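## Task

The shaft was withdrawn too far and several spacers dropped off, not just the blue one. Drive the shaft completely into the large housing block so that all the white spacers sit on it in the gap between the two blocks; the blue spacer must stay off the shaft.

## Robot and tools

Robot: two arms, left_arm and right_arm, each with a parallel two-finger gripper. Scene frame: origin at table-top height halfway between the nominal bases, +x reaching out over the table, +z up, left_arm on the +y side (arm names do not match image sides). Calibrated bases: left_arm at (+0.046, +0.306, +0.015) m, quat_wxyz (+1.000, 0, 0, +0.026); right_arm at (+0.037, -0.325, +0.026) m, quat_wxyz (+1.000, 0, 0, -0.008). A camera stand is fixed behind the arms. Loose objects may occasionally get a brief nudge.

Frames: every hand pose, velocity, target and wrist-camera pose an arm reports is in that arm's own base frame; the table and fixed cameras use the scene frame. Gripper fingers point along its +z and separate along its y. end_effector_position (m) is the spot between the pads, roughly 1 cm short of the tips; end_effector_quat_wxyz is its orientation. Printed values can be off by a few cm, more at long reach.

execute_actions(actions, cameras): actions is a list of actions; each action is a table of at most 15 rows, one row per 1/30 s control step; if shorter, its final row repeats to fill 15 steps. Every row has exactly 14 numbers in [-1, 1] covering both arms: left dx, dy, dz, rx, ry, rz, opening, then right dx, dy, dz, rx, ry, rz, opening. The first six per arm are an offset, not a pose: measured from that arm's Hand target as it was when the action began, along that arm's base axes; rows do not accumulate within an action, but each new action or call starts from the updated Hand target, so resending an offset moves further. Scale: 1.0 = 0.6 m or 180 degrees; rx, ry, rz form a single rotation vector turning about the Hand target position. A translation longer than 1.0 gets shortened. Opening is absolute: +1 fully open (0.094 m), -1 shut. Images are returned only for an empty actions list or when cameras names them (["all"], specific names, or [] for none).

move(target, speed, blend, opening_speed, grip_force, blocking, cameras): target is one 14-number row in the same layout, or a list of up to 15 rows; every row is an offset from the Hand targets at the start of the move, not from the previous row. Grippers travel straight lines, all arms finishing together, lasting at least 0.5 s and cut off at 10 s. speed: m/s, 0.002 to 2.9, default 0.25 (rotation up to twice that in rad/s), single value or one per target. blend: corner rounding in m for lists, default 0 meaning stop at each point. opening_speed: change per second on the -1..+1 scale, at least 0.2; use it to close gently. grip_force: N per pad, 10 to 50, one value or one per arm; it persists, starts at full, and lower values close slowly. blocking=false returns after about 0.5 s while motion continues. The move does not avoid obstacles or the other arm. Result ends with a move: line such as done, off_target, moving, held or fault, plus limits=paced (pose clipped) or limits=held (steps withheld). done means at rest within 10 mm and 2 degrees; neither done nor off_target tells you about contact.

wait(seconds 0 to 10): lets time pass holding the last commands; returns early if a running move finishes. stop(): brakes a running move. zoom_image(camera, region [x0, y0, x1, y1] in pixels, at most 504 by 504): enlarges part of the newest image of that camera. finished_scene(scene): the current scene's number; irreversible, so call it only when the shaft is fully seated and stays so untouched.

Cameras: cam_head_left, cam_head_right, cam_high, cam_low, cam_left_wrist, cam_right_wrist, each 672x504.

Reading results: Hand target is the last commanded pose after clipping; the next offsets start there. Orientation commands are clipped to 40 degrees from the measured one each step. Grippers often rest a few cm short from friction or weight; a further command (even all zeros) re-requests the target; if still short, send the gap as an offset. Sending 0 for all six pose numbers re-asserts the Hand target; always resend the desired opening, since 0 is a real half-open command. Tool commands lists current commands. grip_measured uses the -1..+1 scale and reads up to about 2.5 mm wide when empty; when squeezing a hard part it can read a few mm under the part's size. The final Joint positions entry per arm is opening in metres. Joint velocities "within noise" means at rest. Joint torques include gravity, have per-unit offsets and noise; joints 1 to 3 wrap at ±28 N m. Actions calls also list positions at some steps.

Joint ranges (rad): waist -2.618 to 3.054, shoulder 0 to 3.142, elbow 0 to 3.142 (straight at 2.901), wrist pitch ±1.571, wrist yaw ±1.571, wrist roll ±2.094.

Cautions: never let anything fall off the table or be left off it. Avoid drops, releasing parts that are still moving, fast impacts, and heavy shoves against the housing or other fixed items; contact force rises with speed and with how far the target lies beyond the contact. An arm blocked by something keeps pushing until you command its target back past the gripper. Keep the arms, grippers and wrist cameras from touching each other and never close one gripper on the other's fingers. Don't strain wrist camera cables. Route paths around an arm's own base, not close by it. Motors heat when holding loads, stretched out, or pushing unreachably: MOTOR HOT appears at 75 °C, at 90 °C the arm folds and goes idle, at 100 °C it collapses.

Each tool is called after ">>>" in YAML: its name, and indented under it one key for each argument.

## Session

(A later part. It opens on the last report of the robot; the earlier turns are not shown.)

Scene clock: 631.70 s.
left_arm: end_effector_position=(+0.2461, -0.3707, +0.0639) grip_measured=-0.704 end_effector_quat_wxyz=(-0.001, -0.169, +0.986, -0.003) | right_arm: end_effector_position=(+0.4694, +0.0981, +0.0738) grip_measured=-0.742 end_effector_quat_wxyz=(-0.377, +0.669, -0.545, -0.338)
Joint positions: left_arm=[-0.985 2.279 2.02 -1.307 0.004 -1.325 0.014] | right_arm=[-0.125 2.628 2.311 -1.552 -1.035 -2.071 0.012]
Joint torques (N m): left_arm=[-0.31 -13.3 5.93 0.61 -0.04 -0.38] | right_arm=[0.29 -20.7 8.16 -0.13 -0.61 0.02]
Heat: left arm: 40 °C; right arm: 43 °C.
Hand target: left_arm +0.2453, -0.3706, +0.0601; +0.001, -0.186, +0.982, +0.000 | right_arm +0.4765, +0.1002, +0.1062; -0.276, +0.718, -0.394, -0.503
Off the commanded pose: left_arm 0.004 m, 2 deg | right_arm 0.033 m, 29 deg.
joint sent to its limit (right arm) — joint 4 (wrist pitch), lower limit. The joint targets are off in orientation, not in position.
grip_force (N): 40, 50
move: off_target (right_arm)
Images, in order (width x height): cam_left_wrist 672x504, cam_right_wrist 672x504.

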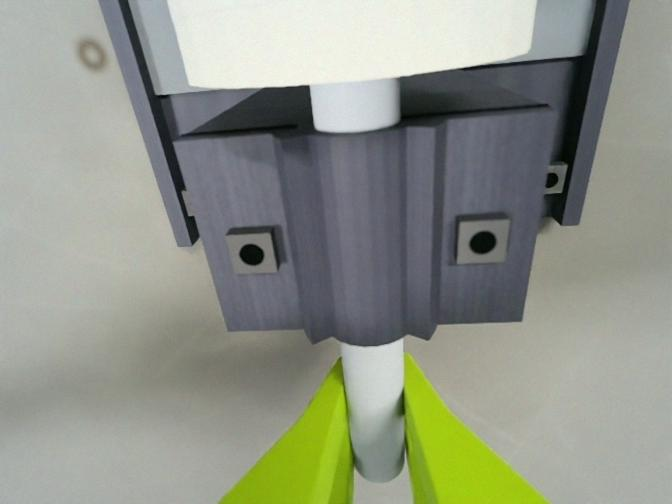

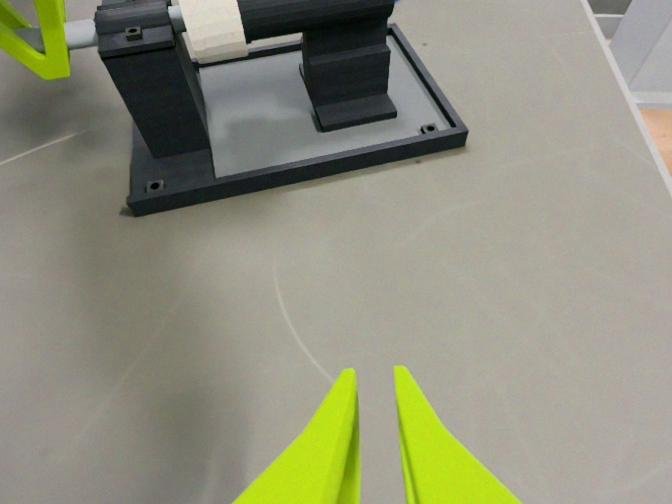

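>>> move:
  target:
    - [0.0465, 0.0183, 0.006, 0, 0, 0, -1, 0, 0, 0, 0, 0, 0, -0.74]
  speed: 0.08
  cameras: ["cam_right_wrist"]

Scene clock: 633.37 s.
left_arm: end_effector_position=(+0.2473, -0.3698, +0.0642) grip_measured=-0.710 end_effector_quat_wxyz=(-0.027, -0.159, +0.987, -0.010) | right_arm: end_effector_position=(+0.4694, +0.0981, +0.0738) grip_measured=-0.742 end_effector_quat_wxyz=(-0.377, +0.669, -0.545, -0.338)
Joint positions: left_arm=[-0.961 2.29 2.04 -1.325 0.057 -1.281 0.014] | right_arm=[-0.125 2.628 2.311 -1.552 -1.035 -2.071 0.012]
Joint torques (N m): left_arm=[3.28 -11.95 10.04 0.45 -0.49 -0.18] | right_arm=[0.28 -20.68 8.16 -0.14 -0.61 0.02]
Heat: left arm: 40 °C; right arm: 43 °C.
Hand target: left_arm +0.2732, -0.3596, +0.0637; +0.001, -0.187, +0.982, +0.000 | right_arm +0.4765, +0.1002, +0.1062; -0.276, +0.718, -0.394, -0.503
Off the commanded pose: left_arm 0.028 m, 5 deg | right_arm 0.033 m, 29 deg.
joint sent to its limit (right arm) — joint 4 (wrist pitch), lower limit. The joint targets are off in orientation, not in position.
grip_force (N): 40, 50
move: off_target (left_arm, right_arm)
Images, in order (width x height): cam_right_wrist 672x504.

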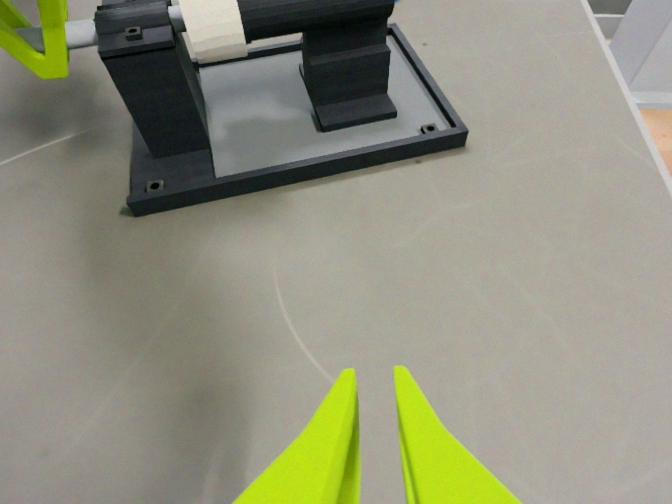

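>>> move:
  target:
    - [0.0388, 0.0153, 0.0, 0, 0, 0, -1, 0, 0, 0, 0, 0, 0, -0.74]
  speed: 0.08
  cameras: ["cam_left_wrist", "cam_right_wrist"]

Scene clock: 634.70 s.
left_arm: end_effector_position=(+0.2479, -0.3692, +0.0637) grip_measured=-0.711 end_effector_quat_wxyz=(-0.062, -0.156, +0.986, -0.014) | right_arm: end_effector_position=(+0.4694, +0.0981, +0.0738) grip_measured=-0.742 end_effector_quat_wxyz=(-0.377, +0.669, -0.545, -0.338)
Joint positions: left_arm=[-0.932 2.323 2.088 -1.369 0.123 -1.245 0.014] | right_arm=[-0.125 2.628 2.311 -1.552 -1.035 -2.071 0.012]
Joint torques (N m): left_arm=[5.34 -12.48 10.55 0.55 -1.04 -0.06] | right_arm=[0.29 -20.67 8.14 -0.14 -0.61 0.03]
Heat: left arm: 40 °C; right arm: 43 °C.
Hand target: left_arm +0.2966, -0.3504, +0.0637; +0.001, -0.187, +0.982, +0.000 | right_arm +0.4765, +0.1002, +0.1062; -0.276, +0.718, -0.394, -0.503
Off the commanded pose: left_arm 0.052 m, 8 deg | right_arm 0.033 m, 29 deg.
joint sent to its limit (right arm) — joint 4 (wrist pitch), lower limit. The joint targets are off in orientation, not in position.
grip_force (N): 40, 50
move: off_target (left_arm, right_arm)
Images, in order (width x height): cam_left_wrist 672x504, cam_right_wrist 672x504.

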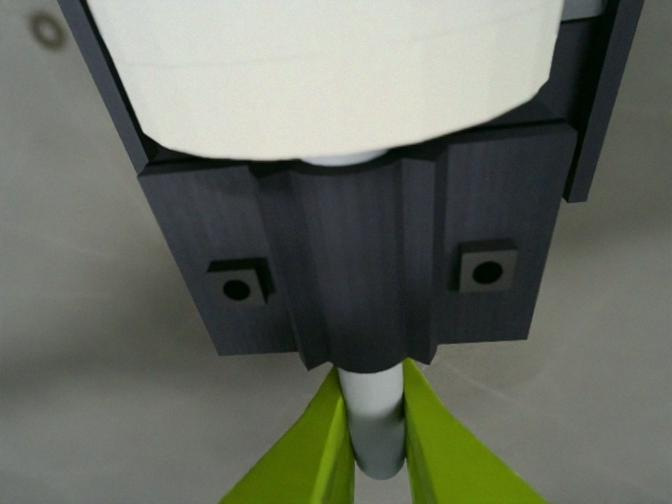

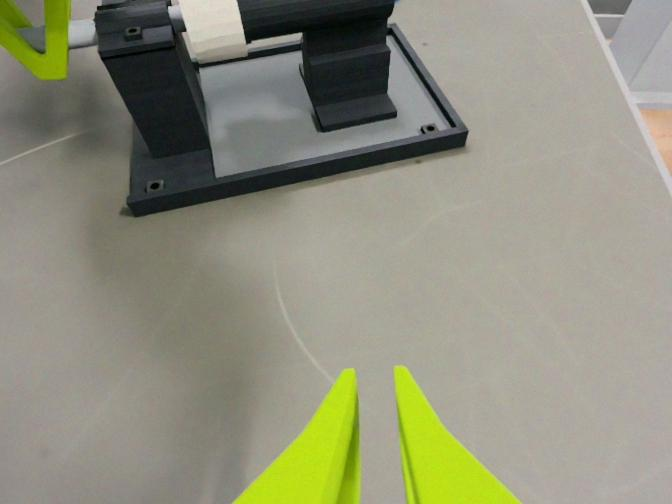

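>>> move:
  target:
    - [-0.1200, -0.0467, 0.005, 0, 0, 0, -1, 0, 0, 0, 0, 0, 0, -0.74]
  speed: 0.08
  cameras: ["cam_left_wrist", "cam_right_wrist"]

Scene clock: 641.87 s.
left_arm: end_effector_position=(+0.2423, -0.3720, +0.0626) grip_measured=-0.711 end_effector_quat_wxyz=(+0.020, -0.160, +0.987, +0.012) | right_arm: end_effector_position=(+0.4694, +0.0981, +0.0738) grip_measured=-0.742 end_effector_quat_wxyz=(-0.377, +0.669, -0.545, -0.338)
Joint positions: left_arm=[-1.014 2.287 2.029 -1.318 -0.045 -1.336 0.014] | right_arm=[-0.125 2.628 2.311 -1.552 -1.035 -2.071 0.012]
Joint torques (N m): left_arm=[-2.1 -15.79 4.83 0.53 0.39 -0.73] | right_arm=[0.29 -20.68 8.17 -0.14 -0.61 0.02]
Heat: left arm: 41 °C; right arm: 44 °C.
Hand target: left_arm +0.2246, -0.3784, +0.0667; +0.001, -0.187, +0.982, +0.000 | right_arm +0.4765, +0.1002, +0.1062; -0.276, +0.718, -0.394, -0.503
Off the commanded pose: left_arm 0.019 m, 4 deg | right_arm 0.033 m, 29 deg.
joint sent to its limit (right arm) — joint 4 (wrist pitch), lower limit. The joint targets are off in orientation, not in position.
grip_force (N): 40, 50
move: off_target (left_arm, right_arm)
Images, in order (width x height): cam_left_wrist 672x504, cam_right_wrist 672x504.

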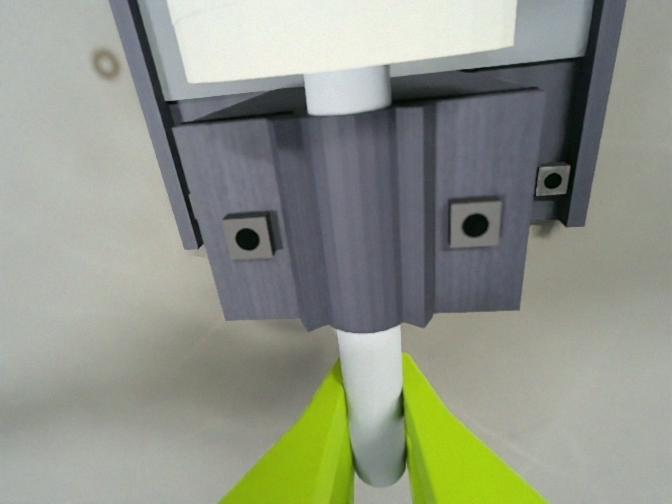

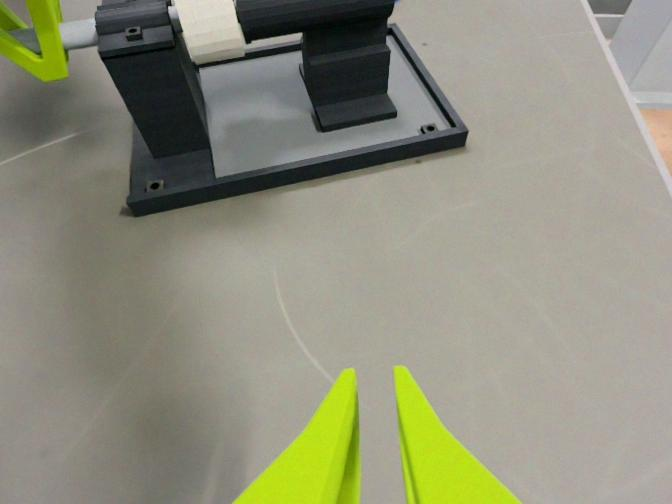

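>>> move:
  target:
    - [0.0775, 0.0305, 0.004, 0, 0, 0, -1, 0, 0, 0, 0, 0, 0, -0.74]
  speed: 0.08
  cameras: ["cam_left_wrist", "cam_right_wrist"]

Scene clock: 643.57 s.
left_arm: end_effector_position=(+0.2474, -0.3696, +0.0638) grip_measured=-0.712 end_effector_quat_wxyz=(-0.022, -0.158, +0.987, -0.006) | right_arm: end_effector_position=(+0.4694, +0.0981, +0.0738) grip_measured=-0.742 end_effector_quat_wxyz=(-0.377, +0.669, -0.545, -0.338)
Joint positions: left_arm=[-0.965 2.295 2.047 -1.332 0.045 -1.283 0.014] | right_arm=[-0.125 2.628 2.311 -1.552 -1.035 -2.071 0.012]
Joint torques (N m): left_arm=[3.23 -12.75 10.67 0.34 -0.4 -0.2] | right_arm=[0.31 -20.7 8.16 -0.14 -0.61 0.02]
Heat: left arm: 41 °C; right arm: 44 °C.
Hand target: left_arm +0.2711, -0.3600, +0.0690; +0.001, -0.187, +0.982, +0.000 | right_arm +0.4765, +0.1002, +0.1062; -0.276, +0.718, -0.394, -0.503
Off the commanded pose: left_arm 0.026 m, 4 deg | right_arm 0.033 m, 29 deg.
joint sent to its limit (right arm) — joint 4 (wrist pitch), lower limit. The joint targets are off in orientation, not in position.
grip_force (N): 40, 50
move: off_target (left_arm, right_arm)
Images, in order (width x height): cam_left_wrist 672x504, cam_right_wrist 672x504.

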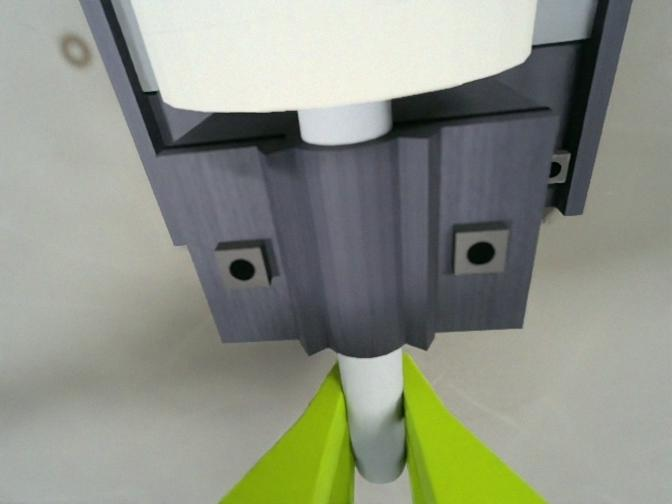

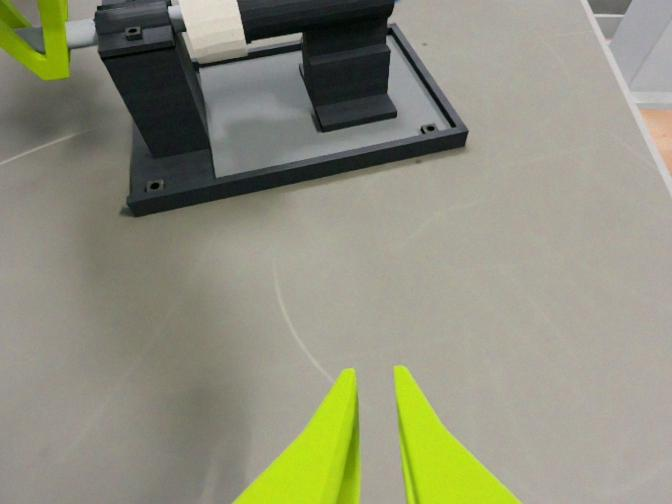

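>>> zoom_image:
  camera: "cam_right_wrist"
  region: [0, 0, 260, 120]

>>> zoom_image:
  camera: "cam_left_wrist"
  region: [130, 0, 570, 330]

Scaled by 1.938 from the camera's 672x504 image, which has a finer 960x720 frame.

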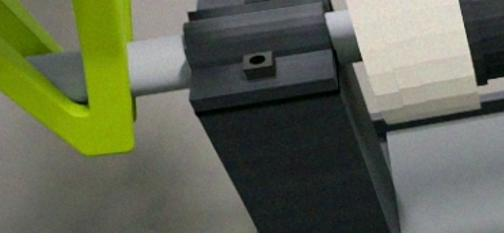

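Scaled by 1.145 from the camera's 672x504 image, which has a finer 960x720 frame.

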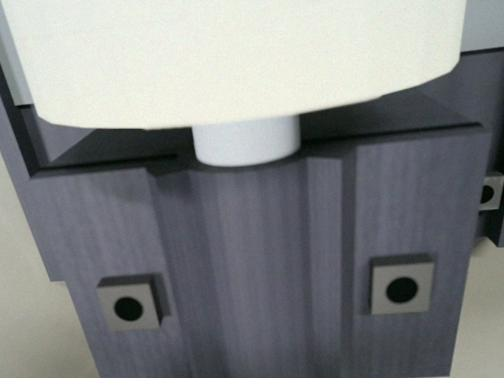

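>>> move:
  target:
    - [0.0186, 0.0073, 0.033, 0, 0, 0, -1, 0, 0, 0, 0, 0, 0, -0.74]
    - [0.0186, 0.0073, -0.033, 0, 0, 0, -1, 0, 0, 0, 0, 0, 0, -0.74]
    - [0.0064, 0.0383, 0.0, 0, 0, 0, -1, 0, 0, 0, 0, 0, 0, -0.74]
    - [0.0308, -0.0237, 0.0, 0, 0, 0, -1, 0, 0, 0, 0, 0, 0, -0.74]
    - [0.0186, 0.0073, 0.0, 0, 0, 0, -1, 0, 0, 0, 0, 0, 0, -0.74]
  speed: 0.06
  blend: 0.005
  cameras: ["cam_left_wrist", "cam_right_wrist"]

Scene clock: 650.00 s.
left_arm: end_effector_position=(+0.2472, -0.3689, +0.0619) grip_measured=-0.713 end_effector_quat_wxyz=(-0.059, -0.159, +0.985, +0.007) | right_arm: end_effector_position=(+0.4694, +0.0981, +0.0738) grip_measured=-0.742 end_effector_quat_wxyz=(-0.377, +0.669, -0.545, -0.338)
Joint positions: left_arm=[-0.943 2.364 2.152 -1.424 0.099 -1.26 0.013] | right_arm=[-0.125 2.628 2.311 -1.552 -1.035 -2.071 0.012]
Joint torques (N m): left_arm=[3.54 -17.05 5.26 0.83 -0.84 -0.21] | right_arm=[0.29 -20.68 8.16 -0.14 -0.61 0.02]
Heat: left arm: 41 °C; right arm: 44 °C.
Hand target: left_arm +0.2822, -0.3557, +0.0691; +0.001, -0.187, +0.982, +0.000 | right_arm +0.4765, +0.1002, +0.1062; -0.276, +0.718, -0.394, -0.503
Off the commanded pose: left_arm 0.038 m, 8 deg | right_arm 0.033 m, 29 deg.
joint sent to its limit (right arm) — joint 4 (wrist pitch), lower limit. The joint targets are off in orientation, not in position.
grip_force (N): 40, 50
move: off_target (left_arm, right_arm)
Images, in order (width x height): cam_left_wrist 672x504, cam_right_wrist 672x504.

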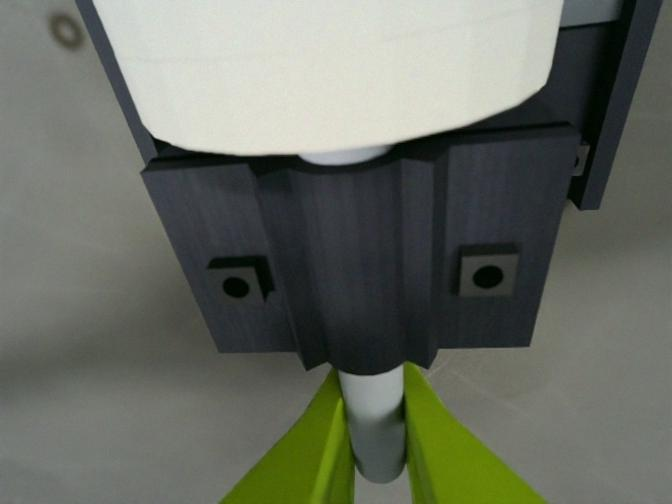

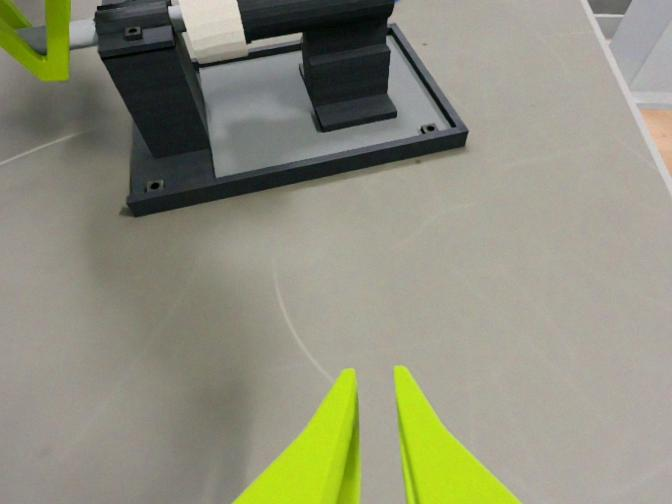

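>>> execute_actions:
  actions: []
  cameras: ["cam_high", "cam_low", "cam_head_left"]

>>> zoom_image:
  camera: "cam_high"
  region: [295, 280, 345, 335]

>>> zoom_image:
  camera: "cam_low"
  region: [285, 225, 355, 270]

Scene clock: 651.10 s.
left_arm: end_effector_position=(+0.2472, -0.3689, +0.0619) grip_measured=-0.713 end_effector_quat_wxyz=(-0.059, -0.159, +0.985, +0.007) | right_arm: end_effector_position=(+0.4694, +0.0981, +0.0738) grip_measured=-0.742 end_effector_quat_wxyz=(-0.377, +0.669, -0.545, -0.338)
Joint positions: left_arm=[-0.943 2.364 2.152 -1.424 0.099 -1.26 0.013] | right_arm=[-0.125 2.628 2.311 -1.552 -1.035 -2.071 0.012]
Joint velocities: within noise
Joint torques (N m): left_arm=[3.51 -17.05 5.24 0.83 -0.84 -0.22] | right_arm=[0.29 -20.67 8.17 -0.14 -0.61 0.02]
Motor temperatures (°C): left_arm=[26 41 33 27 26 23 28] | right_arm=[25 44 31 27 25 25 26]
Heat: left arm: 41 °C; right arm: 44 °C.
Hand target: left_arm +0.2822, -0.3557, +0.0691; +0.000, -0.187, +0.982, +0.000 | right_arm +0.4765, +0.1002, +0.1062; -0.276, +0.718, -0.394, -0.503
Tool commands: left_gripper/opening=-1.0 right_gripper/opening=-0.74
Off the commanded pose: left_arm 0.038 m, 8 deg | right_arm 0.033 m, 29 deg.
grip_force (N): 40, 50
Images, in order (width x height): cam_head_left 672x504, cam_high 672x504, cam_low 672x504.

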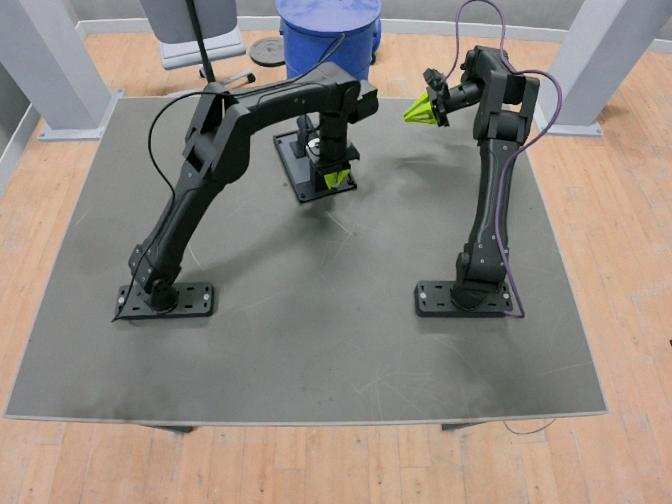

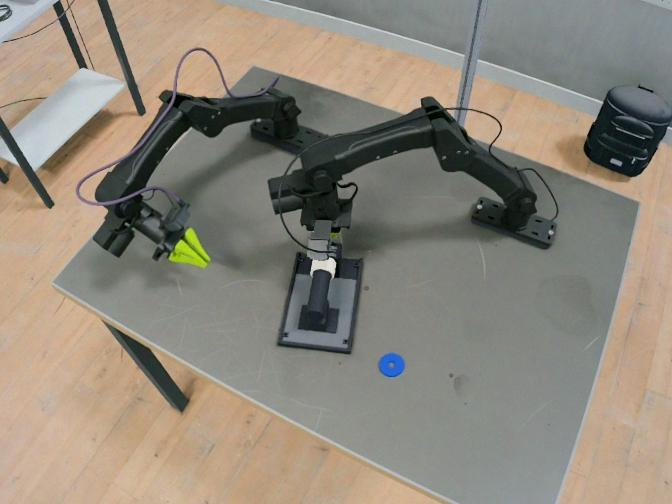

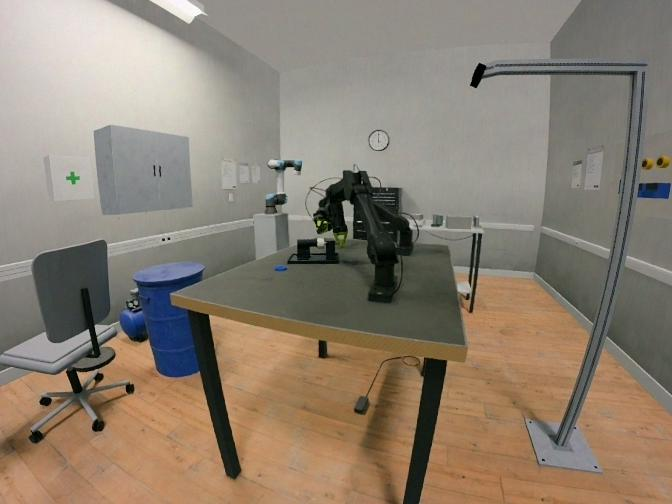

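Scaled by 9.164 from the camera's 672x504 image, which has a finer 960x720 frame.

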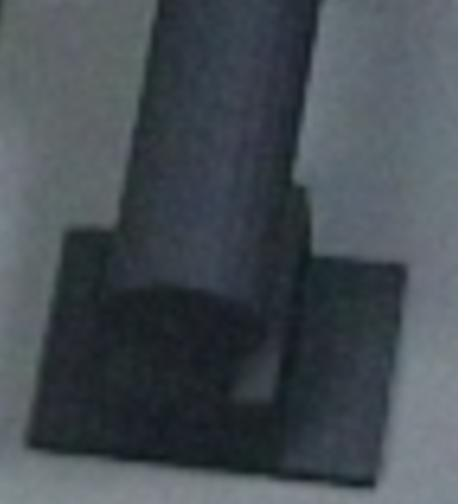

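Scaled by 7.200 from the camera's 672x504 image, which has a finer 960x720 frame.

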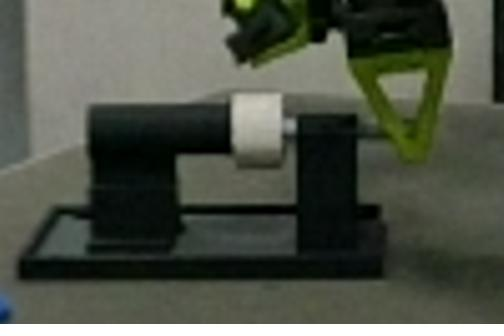

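>>> execute_actions:
  actions: []
  cameras: ["cam_right_wrist"]

>>> zoom_image:
  camera: "cam_right_wrist"
  region: [230, 0, 430, 140]

Scene clock: 652.90 s.
left_arm: end_effector_position=(+0.2472, -0.3689, +0.0619) grip_measured=-0.713 end_effector_quat_wxyz=(-0.059, -0.159, +0.985, +0.007) | right_arm: end_effector_position=(+0.4694, +0.0981, +0.0738) grip_measured=-0.742 end_effector_quat_wxyz=(-0.377, +0.669, -0.545, -0.338)
Joint positions: left_arm=[-0.943 2.364 2.152 -1.424 0.099 -1.26 0.013] | right_arm=[-0.125 2.628 2.311 -1.552 -1.035 -2.071 0.012]
Joint velocities: within noise
Joint torques (N m): left_arm=[3.52 -17.06 5.24 0.83 -0.83 -0.21] | right_arm=[0.29 -20.7 8.16 -0.14 -0.61 0.02]
Motor temperatures (°C): left_arm=[26 41 33 27 26 23 28] | right_arm=[25 44 31 27 25 25 26]
Heat: left arm: 41 °C; right arm: 44 °C.
Hand target: left_arm +0.2822, -0.3557, +0.0691; +0.000, -0.187, +0.982, +0.000 | right_arm +0.4765, +0.1002, +0.1062; -0.276, +0.718, -0.394, -0.503
Tool commands: left_gripper/opening=-1.0 right_gripper/opening=-0.74
Off the commanded pose: left_arm 0.038 m, 8 deg | right_arm 0.033 m, 29 deg.
grip_force (N): 40, 50
Images, in order (width x height): cam_right_wrist 672x504.

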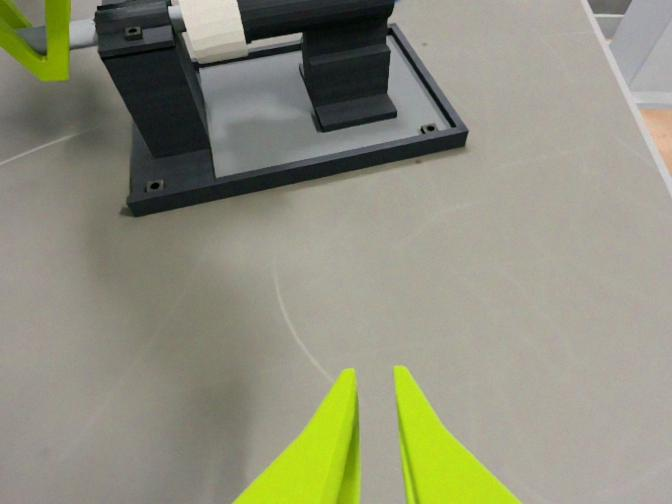

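Scaled by 2.520 from the camera's 672x504 image, which has a finer 960x720 frame.

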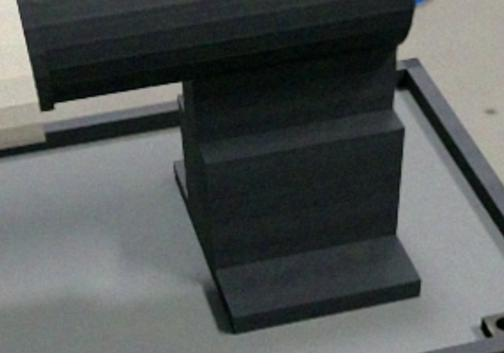

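>>> move:
  target:
    - [0.0620, 0.0244, 0.005, 0.0175, -0.0444, 0, -1, 0, 0, 0, 0, 0, 0, -0.74]
  speed: 0.08
  cameras: ["cam_left_wrist", "cam_right_wrist"]

Scene clock: 663.93 s.
left_arm: end_effector_position=(+0.2491, -0.3678, +0.0618) grip_measured=-0.713 end_effector_quat_wxyz=(-0.053, -0.158, +0.986, +0.009) | right_arm: end_effector_position=(+0.4694, +0.0981, +0.0738) grip_measured=-0.742 end_effector_quat_wxyz=(-0.377, +0.669, -0.545, -0.338)
Joint positions: left_arm=[-0.943 2.363 2.152 -1.423 0.086 -1.258 0.013] | right_arm=[-0.125 2.628 2.311 -1.552 -1.035 -2.071 0.012]
Joint torques (N m): left_arm=[5.85 -16.99 7.24 0.95 -1.94 -0.03] | right_arm=[0.28 -20.71 8.14 -0.14 -0.6 0.02]
Heat: left arm: 40 °C; right arm: 45 °C.
Hand target: left_arm +0.3194, -0.3410, +0.0721; +0.074, -0.186, +0.980, +0.014 | right_arm +0.4765, +0.1002, +0.1062; -0.276, +0.718, -0.394, -0.503
Off the commanded pose: left_arm 0.076 m, 15 deg | right_arm 0.033 m, 29 deg.
joint sent to its limit (right arm) — joint 4 (wrist pitch), lower limit. The joint targets are off in orientation, not in position.
grip_force (N): 40, 50
move: off_target (left_arm, right_arm)
Images, in order (width x height): cam_left_wrist 672x504, cam_right_wrist 672x504.

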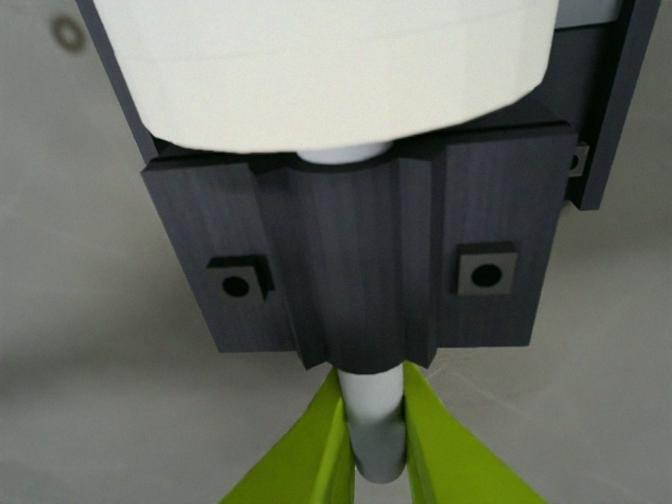

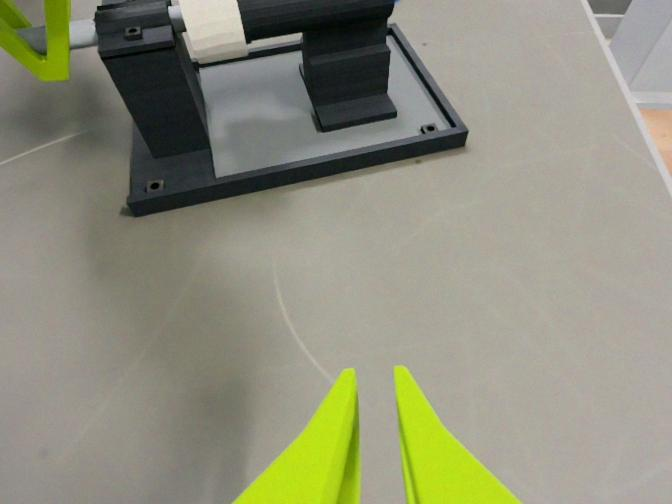

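>>> move:
  target:
    - [0.0460, 0.0181, 0.0, 0, 0, 0, -1, 0, 0, 0, 0, 0, 0, -0.74]
  speed: 0.08
  cameras: ["cam_left_wrist", "cam_right_wrist"]

Scene clock: 665.47 s.
left_arm: end_effector_position=(+0.2503, -0.3676, +0.0627) grip_measured=-0.714 end_effector_quat_wxyz=(-0.069, -0.153, +0.986, -0.001) | right_arm: end_effector_position=(+0.4694, +0.0981, +0.0738) grip_measured=-0.742 end_effector_quat_wxyz=(-0.377, +0.669, -0.545, -0.338)
Joint positions: left_arm=[-0.926 2.363 2.153 -1.423 0.122 -1.231 0.013] | right_arm=[-0.125 2.628 2.311 -1.552 -1.035 -2.071 0.012]
Joint torques (N m): left_arm=[9.44 -15.21 11.04 0.85 -2.22 0.21] | right_arm=[0.31 -20.7 8.16 -0.15 -0.61 0.02]
Heat: left arm: 41 °C; right arm: 45 °C.
Hand target: left_arm +0.3470, -0.3302, +0.0720; +0.074, -0.186, +0.980, +0.014 | right_arm +0.4765, +0.1002, +0.1062; -0.276, +0.718, -0.394, -0.503
Off the commanded pose: left_arm 0.104 m, 17 deg | right_arm 0.033 m, 29 deg.
joint sent to its limit (right arm) — joint 4 (wrist pitch), lower limit. The joint targets are off in orientation, not in position.
grip_force (N): 40, 50
move: off_target (left_arm, right_arm)
Images, in order (width x height): cam_left_wrist 672x504, cam_right_wrist 672x504.

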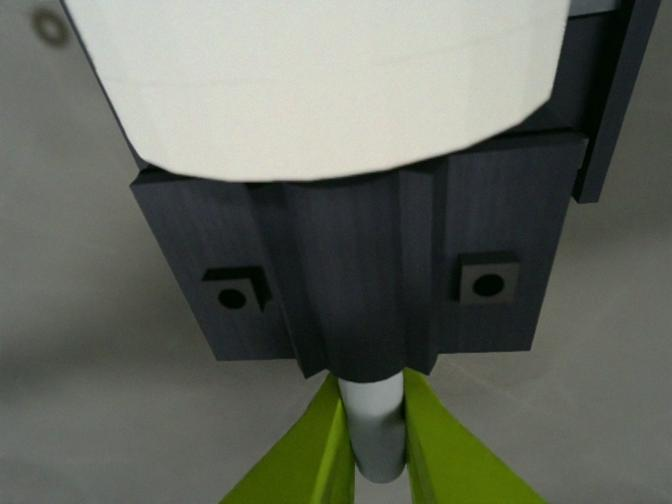

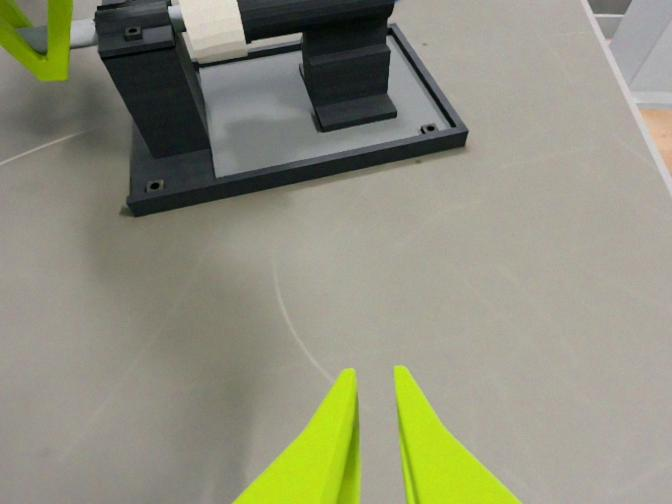

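>>> zoom_image:
  camera: "cam_right_wrist"
  region: [0, 0, 260, 120]

Scaled by 1.938 from the camera's 672x504 image, which has a finer 960x720 frame.

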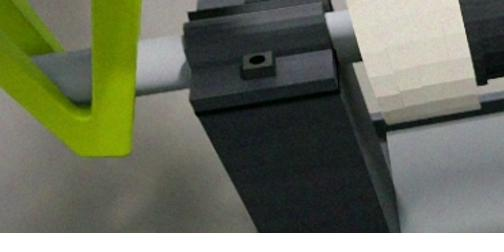

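>>> move:
  target:
    - [-0.1783, -0.0707, -0.0133, -0.0175, 0.0444, 0, -1, 0, 0, 0, 0, 0, 0, -0.74]
  speed: 0.1
  cameras: ["cam_right_wrist"]

Scene clock: 669.83 s.
left_arm: end_effector_position=(+0.2447, -0.3711, +0.0617) grip_measured=-0.714 end_effector_quat_wxyz=(-0.003, -0.159, +0.987, +0.005) | right_arm: end_effector_position=(+0.4694, +0.0981, +0.0738) grip_measured=-0.742 end_effector_quat_wxyz=(-0.377, +0.669, -0.545, -0.338)
Joint positions: left_arm=[-0.99 2.298 2.043 -1.328 0 -1.31 0.013] | right_arm=[-0.125 2.628 2.311 -1.552 -1.035 -2.071 0.012]
Joint torques (N m): left_arm=[-0.99 -15.54 4.66 0.65 0.01 -0.63] | right_arm=[0.29 -20.68 8.16 -0.14 -0.61 0.02]
Heat: left arm: 41 °C; right arm: 45 °C.
Hand target: left_arm +0.2401, -0.3727, +0.0641; +0.001, -0.187, +0.982, +0.000 | right_arm +0.4765, +0.1002, +0.1062; -0.276, +0.718, -0.394, -0.503
Off the commanded pose: left_arm 0.005 m, 3 deg | right_arm 0.033 m, 29 deg.
joint sent to its limit (right arm) — joint 4 (wrist pitch), lower limit. The joint targets are off in orientation, not in position.
grip_force (N): 40, 50
move: off_target (left_arm, right_arm)
Images, in order (width x height): cam_right_wrist 672x504.

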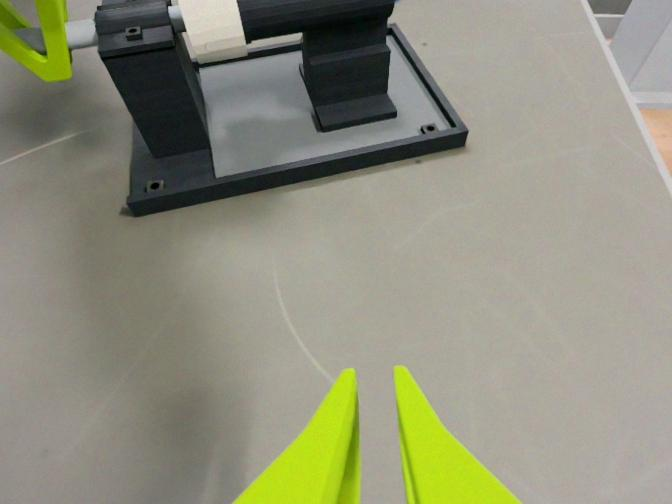

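>>> move:
  target:
    - [0.0434, 0.0171, 0.0, 0, 0, 0, -1, 0, 0, 0, 0, 0, 0, -0.74]
  speed: 0.08
  cameras: ["cam_left_wrist", "cam_right_wrist"]

>>> zoom_image:
  camera: "cam_right_wrist"
  region: [0, 0, 260, 120]

Scene clock: 671.50 s.
left_arm: end_effector_position=(+0.2473, -0.3698, +0.0621) grip_measured=-0.714 end_effector_quat_wxyz=(-0.018, -0.159, +0.987, -0.003) | right_arm: end_effector_position=(+0.4694, +0.0981, +0.0738) grip_measured=-0.742 end_effector_quat_wxyz=(-0.377, +0.669, -0.545, -0.338)
Joint positions: left_arm=[-0.97 2.298 2.044 -1.328 0.034 -1.289 0.013] | right_arm=[-0.125 2.628 2.311 -1.552 -1.035 -2.071 0.012]
Joint torques (N m): left_arm=[2.62 -13.2 8.55 0.5 -0.3 -0.26] | right_arm=[0.29 -20.7 8.13 -0.14 -0.61 0.02]
Heat: left arm: 41 °C; right arm: 45 °C.
Hand target: left_arm +0.2661, -0.3625, +0.0642; +0.001, -0.187, +0.982, +0.000 | right_arm +0.4765, +0.1002, +0.1062; -0.276, +0.718, -0.394, -0.503
Off the commanded pose: left_arm 0.020 m, 4 deg | right_arm 0.033 m, 29 deg.
joint sent to its limit (right arm) — joint 4 (wrist pitch), lower limit. The joint targets are off in orientation, not in position.
grip_force (N): 40, 50
move: off_target (left_arm, right_arm)
Images, in order (width x height): cam_left_wrist 672x504, cam_right_wrist 672x504.

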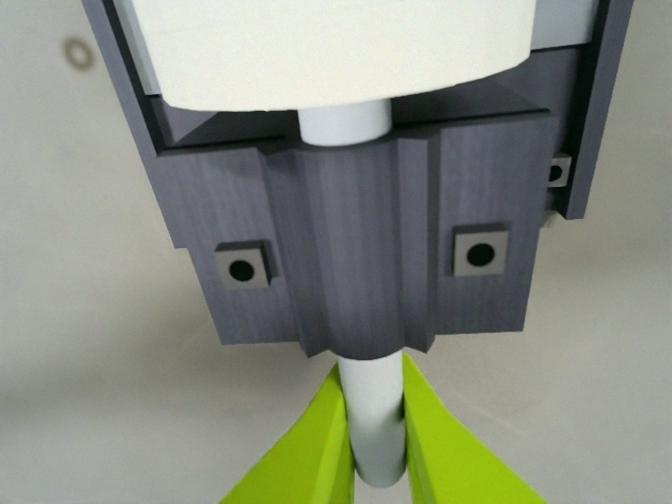

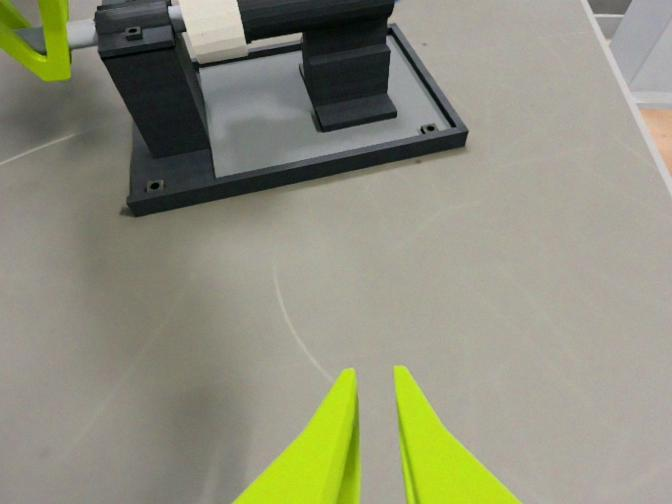

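Scaled by 1.938 from the camera's 672x504 image, which has a finer 960x720 frame.

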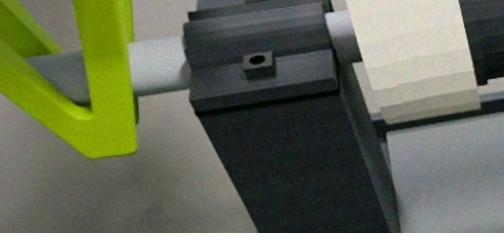

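>>> move:
  target:
    - [0.0310, 0.0122, 0.0, 0, 0, 0, -1, 0, 0, 0, 0, 0, 0, -0.74]
  speed: 0.08
  cameras: ["cam_left_wrist", "cam_right_wrist"]

>>> zoom_image:
  camera: "cam_right_wrist"
  region: [0, 0, 260, 120]

Scene clock: 673.17 s.
left_arm: end_effector_position=(+0.2478, -0.3694, +0.0624) grip_measured=-0.715 end_effector_quat_wxyz=(-0.042, -0.157, +0.987, -0.010) | right_arm: end_effector_position=(+0.4694, +0.0981, +0.0738) grip_measured=-0.742 end_effector_quat_wxyz=(-0.377, +0.669, -0.545, -0.338)
Joint positions: left_arm=[-0.948 2.308 2.062 -1.344 0.084 -1.263 0.013] | right_arm=[-0.125 2.628 2.311 -1.552 -1.035 -2.071 0.012]
Joint torques (N m): left_arm=[4.4 -12.41 10.45 0.47 -0.73 -0.12] | right_arm=[0.29 -20.67 8.18 -0.14 -0.61 0.02]
Heat: left arm: 40 °C; right arm: 46 °C.
Hand target: left_arm +0.2846, -0.3550, +0.0640; +0.001, -0.187, +0.982, +0.000 | right_arm +0.4765, +0.1002, +0.1062; -0.276, +0.718, -0.394, -0.503
Off the commanded pose: left_arm 0.040 m, 6 deg | right_arm 0.033 m, 29 deg.
joint sent to its limit (right arm) — joint 4 (wrist pitch), lower limit. The joint targets are off in orientation, not in position.
grip_force (N): 40, 50
move: off_target (left_arm, right_arm)
Images, in order (width x height): cam_left_wrist 672x504, cam_right_wrist 672x504.

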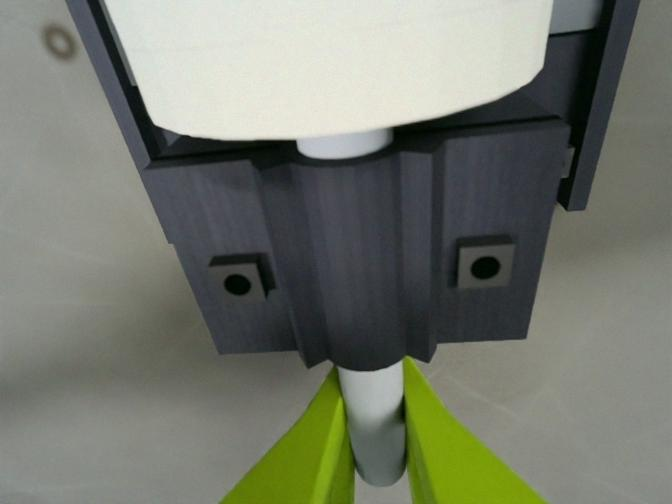

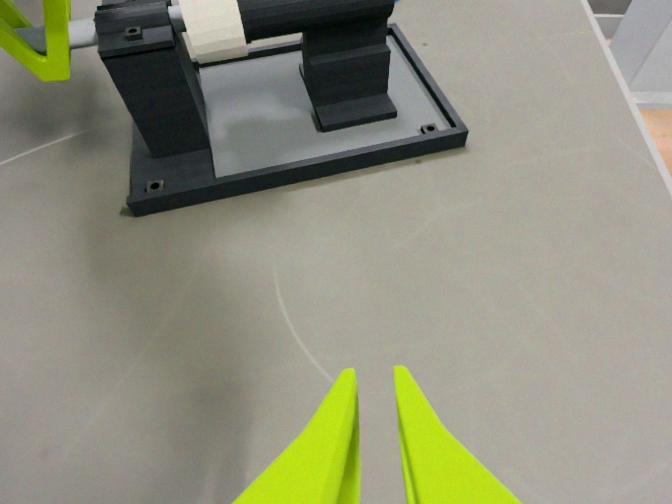

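Scaled by 1.938 from the camera's 672x504 image, which has a finer 960x720 frame.

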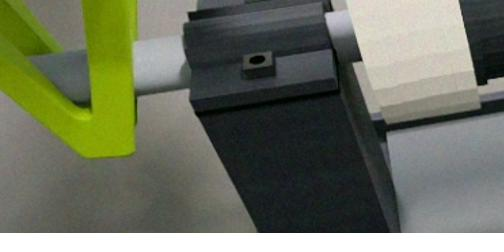

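>>> move:
  target:
    - [-0.0372, -0.0147, 0.0, 0, 0, 0, -1, 0, 0, 0, 0, 0, 0, -0.74]
  speed: 0.1

>>> move:
  target:
    - [0, 0, 0.0, 0, 0, 0, -0.36, 0, 0, 0, 0, 0, 0, -0.74]
  speed: 0.1
  opening_speed: 0.8
  cameras: ["cam_left_wrist", "cam_right_wrist"]

>>> zoom_image:
  camera: "cam_right_wrist"
  region: [0, 0, 200, 120]

Scene clock: 674.77 s.
left_arm: end_effector_position=(+0.2471, -0.3698, +0.0622) grip_measured=-0.715 end_effector_quat_wxyz=(-0.033, -0.160, +0.987, -0.005) | right_arm: end_effector_position=(+0.4694, +0.0981, +0.0738) grip_measured=-0.742 end_effector_quat_wxyz=(-0.377, +0.669, -0.545, -0.338)
Joint positions: left_arm=[-0.958 2.308 2.062 -1.344 0.064 -1.278 0.013] | right_arm=[-0.125 2.628 2.311 -1.552 -1.035 -2.071 0.012]
Joint torques (N m): left_arm=[0.85 -14.45 6.53 0.64 -0.54 -0.44] | right_arm=[0.31 -20.7 8.16 -0.14 -0.61 0.02]
Heat: left arm: 40 °C; right arm: 46 °C.
Hand target: left_arm +0.2624, -0.3638, +0.0640; +0.001, -0.187, +0.982, +0.000 | right_arm +0.4765, +0.1002, +0.1062; -0.276, +0.718, -0.394, -0.503
Off the commanded pose: left_arm 0.016 m, 5 deg | right_arm 0.033 m, 29 deg.
joint sent to its limit (right arm) — joint 4 (wrist pitch), lower limit. The joint targets are off in orientation, not in position.
grip_force (N): 40, 50
move: off_target (left_arm, right_arm)

Scene clock: 675.83 s.
left_arm: end_effector_position=(+0.2578, -0.3643, +0.0618) grip_measured=-0.363 end_effector_quat_wxyz=(-0.009, -0.181, +0.983, +0.003) | right_arm: end_effector_position=(+0.4694, +0.0981, +0.0738) grip_measured=-0.742 end_effector_quat_wxyz=(-0.377, +0.669, -0.545, -0.338)
Joint positions: left_arm=[-0.952 2.308 2.062 -1.337 0.013 -1.316 0.03] | right_arm=[-0.125 2.628 2.311 -1.552 -1.035 -2.071 0.012]
Joint torques (N m): left_arm=[0.25 -14.35 6.61 0.59 -0.12 -0.06] | right_arm=[0.31 -20.7 8.17 -0.14 -0.61 0.02]
Heat: left arm: 40 °C; right arm: 46 °C.
Hand target: left_arm +0.2623, -0.3638, +0.0640; +0.001, -0.187, +0.982, +0.000 | right_arm +0.4765, +0.1002, +0.1062; -0.276, +0.718, -0.394, -0.503
Off the commanded pose: left_arm 0.005 m, 1 deg | right_arm 0.033 m, 29 deg.
joint sent to its limit (right arm) — joint 4 (wrist pitch), lower limit. The joint targets are off in orientation, not in position.
grip_force (N): 40, 50
move: off_target (right_arm)
Images, in order (width x height): cam_left_wrist 672x504, cam_right_wrist 672x504.

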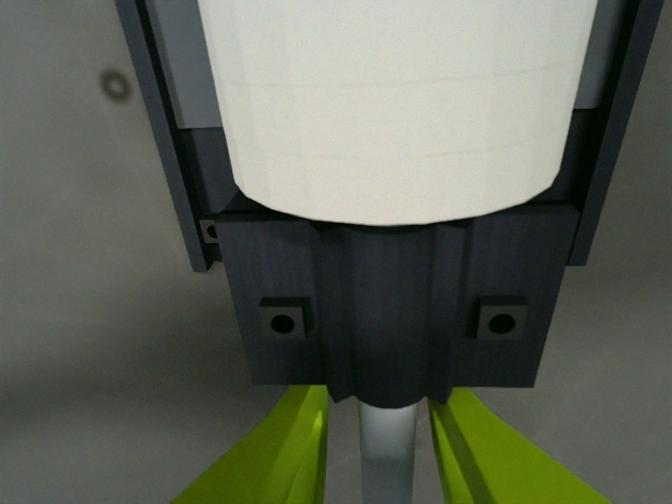

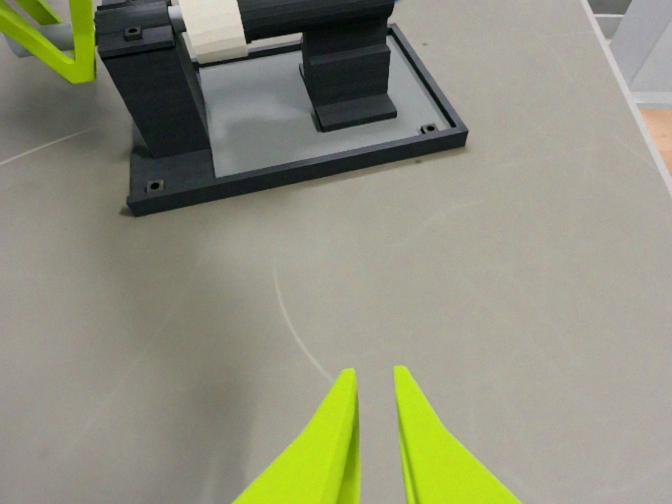

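Scaled by 2.520 from the camera's 672x504 image, which has a finer 960x720 frame.

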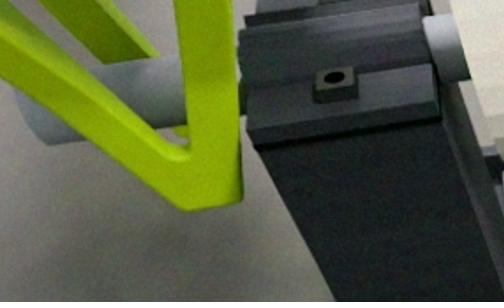

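>>> move:
  target:
    - [-0.1010, -0.0398, 0.0, 0, 0, 0, -0.36, 0, 0, 0, 0, 0, 0, -0.74]
  speed: 0.1
  cameras: ["cam_left_wrist", "cam_right_wrist"]

>>> zoom_image:
  camera: "cam_right_wrist"
  region: [0, 0, 200, 120]

Scene clock: 677.63 s.
left_arm: end_effector_position=(+0.1988, -0.3876, +0.0493) grip_measured=-0.363 end_effector_quat_wxyz=(-0.010, -0.182, +0.983, +0.017) | right_arm: end_effector_position=(+0.4694, +0.0981, +0.0738) grip_measured=-0.742 end_effector_quat_wxyz=(-0.377, +0.669, -0.545, -0.338)
Joint positions: left_arm=[-1.095 2.289 1.978 -1.298 0.01 -1.461 0.03] | right_arm=[-0.125 2.628 2.311 -1.552 -1.035 -2.071 0.012]
Joint torques (N m): left_arm=[0.08 -17.68 5.57 0.52 -0.09 -0.09] | right_arm=[0.29 -20.7 8.16 -0.14 -0.61 0.02]
Heat: left arm: 40 °C; right arm: 46 °C.
Hand target: left_arm +0.2017, -0.3878, +0.0641; +0.001, -0.186, +0.982, +0.000 | right_arm +0.4765, +0.1002, +0.1062; -0.276, +0.718, -0.394, -0.503
Off the commanded pose: left_arm 0.015 m, 2 deg | right_arm 0.033 m, 29 deg.
joint sent to its limit (right arm) — joint 4 (wrist pitch), lower limit. The joint targets are off in orientation, not in position.
grip_force (N): 40, 50
move: off_target (left_arm, right_arm)
Images, in order (width x height): cam_left_wrist 672x504, cam_right_wrist 672x504.

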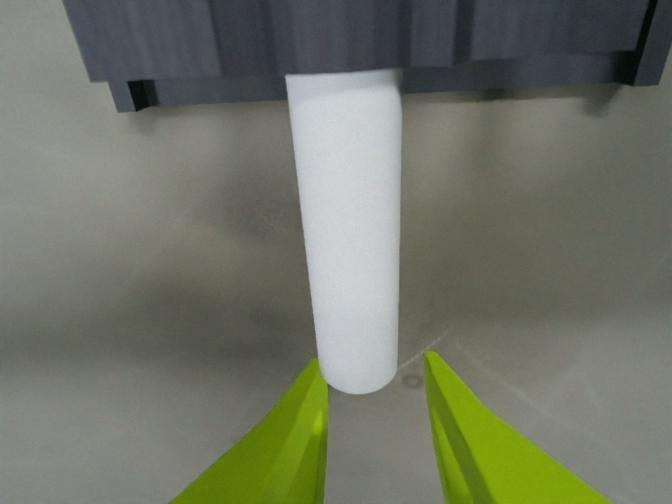

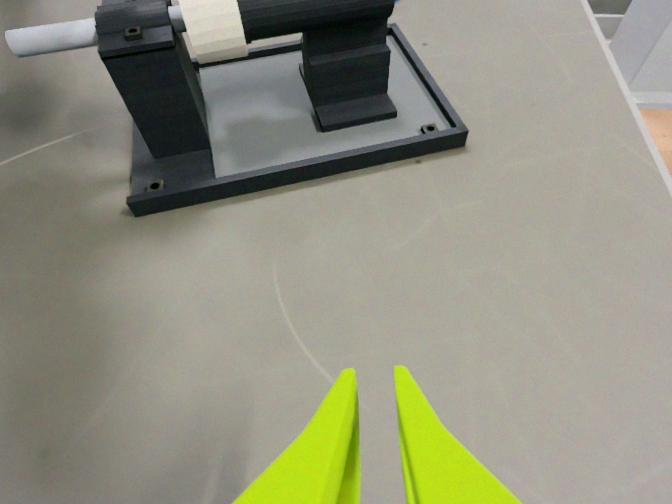

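Scaled by 2.520 from the camera's 672x504 image, which has a finer 960x720 frame.

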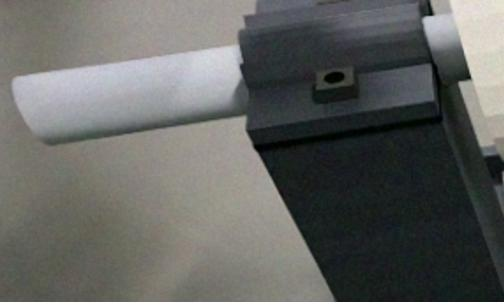

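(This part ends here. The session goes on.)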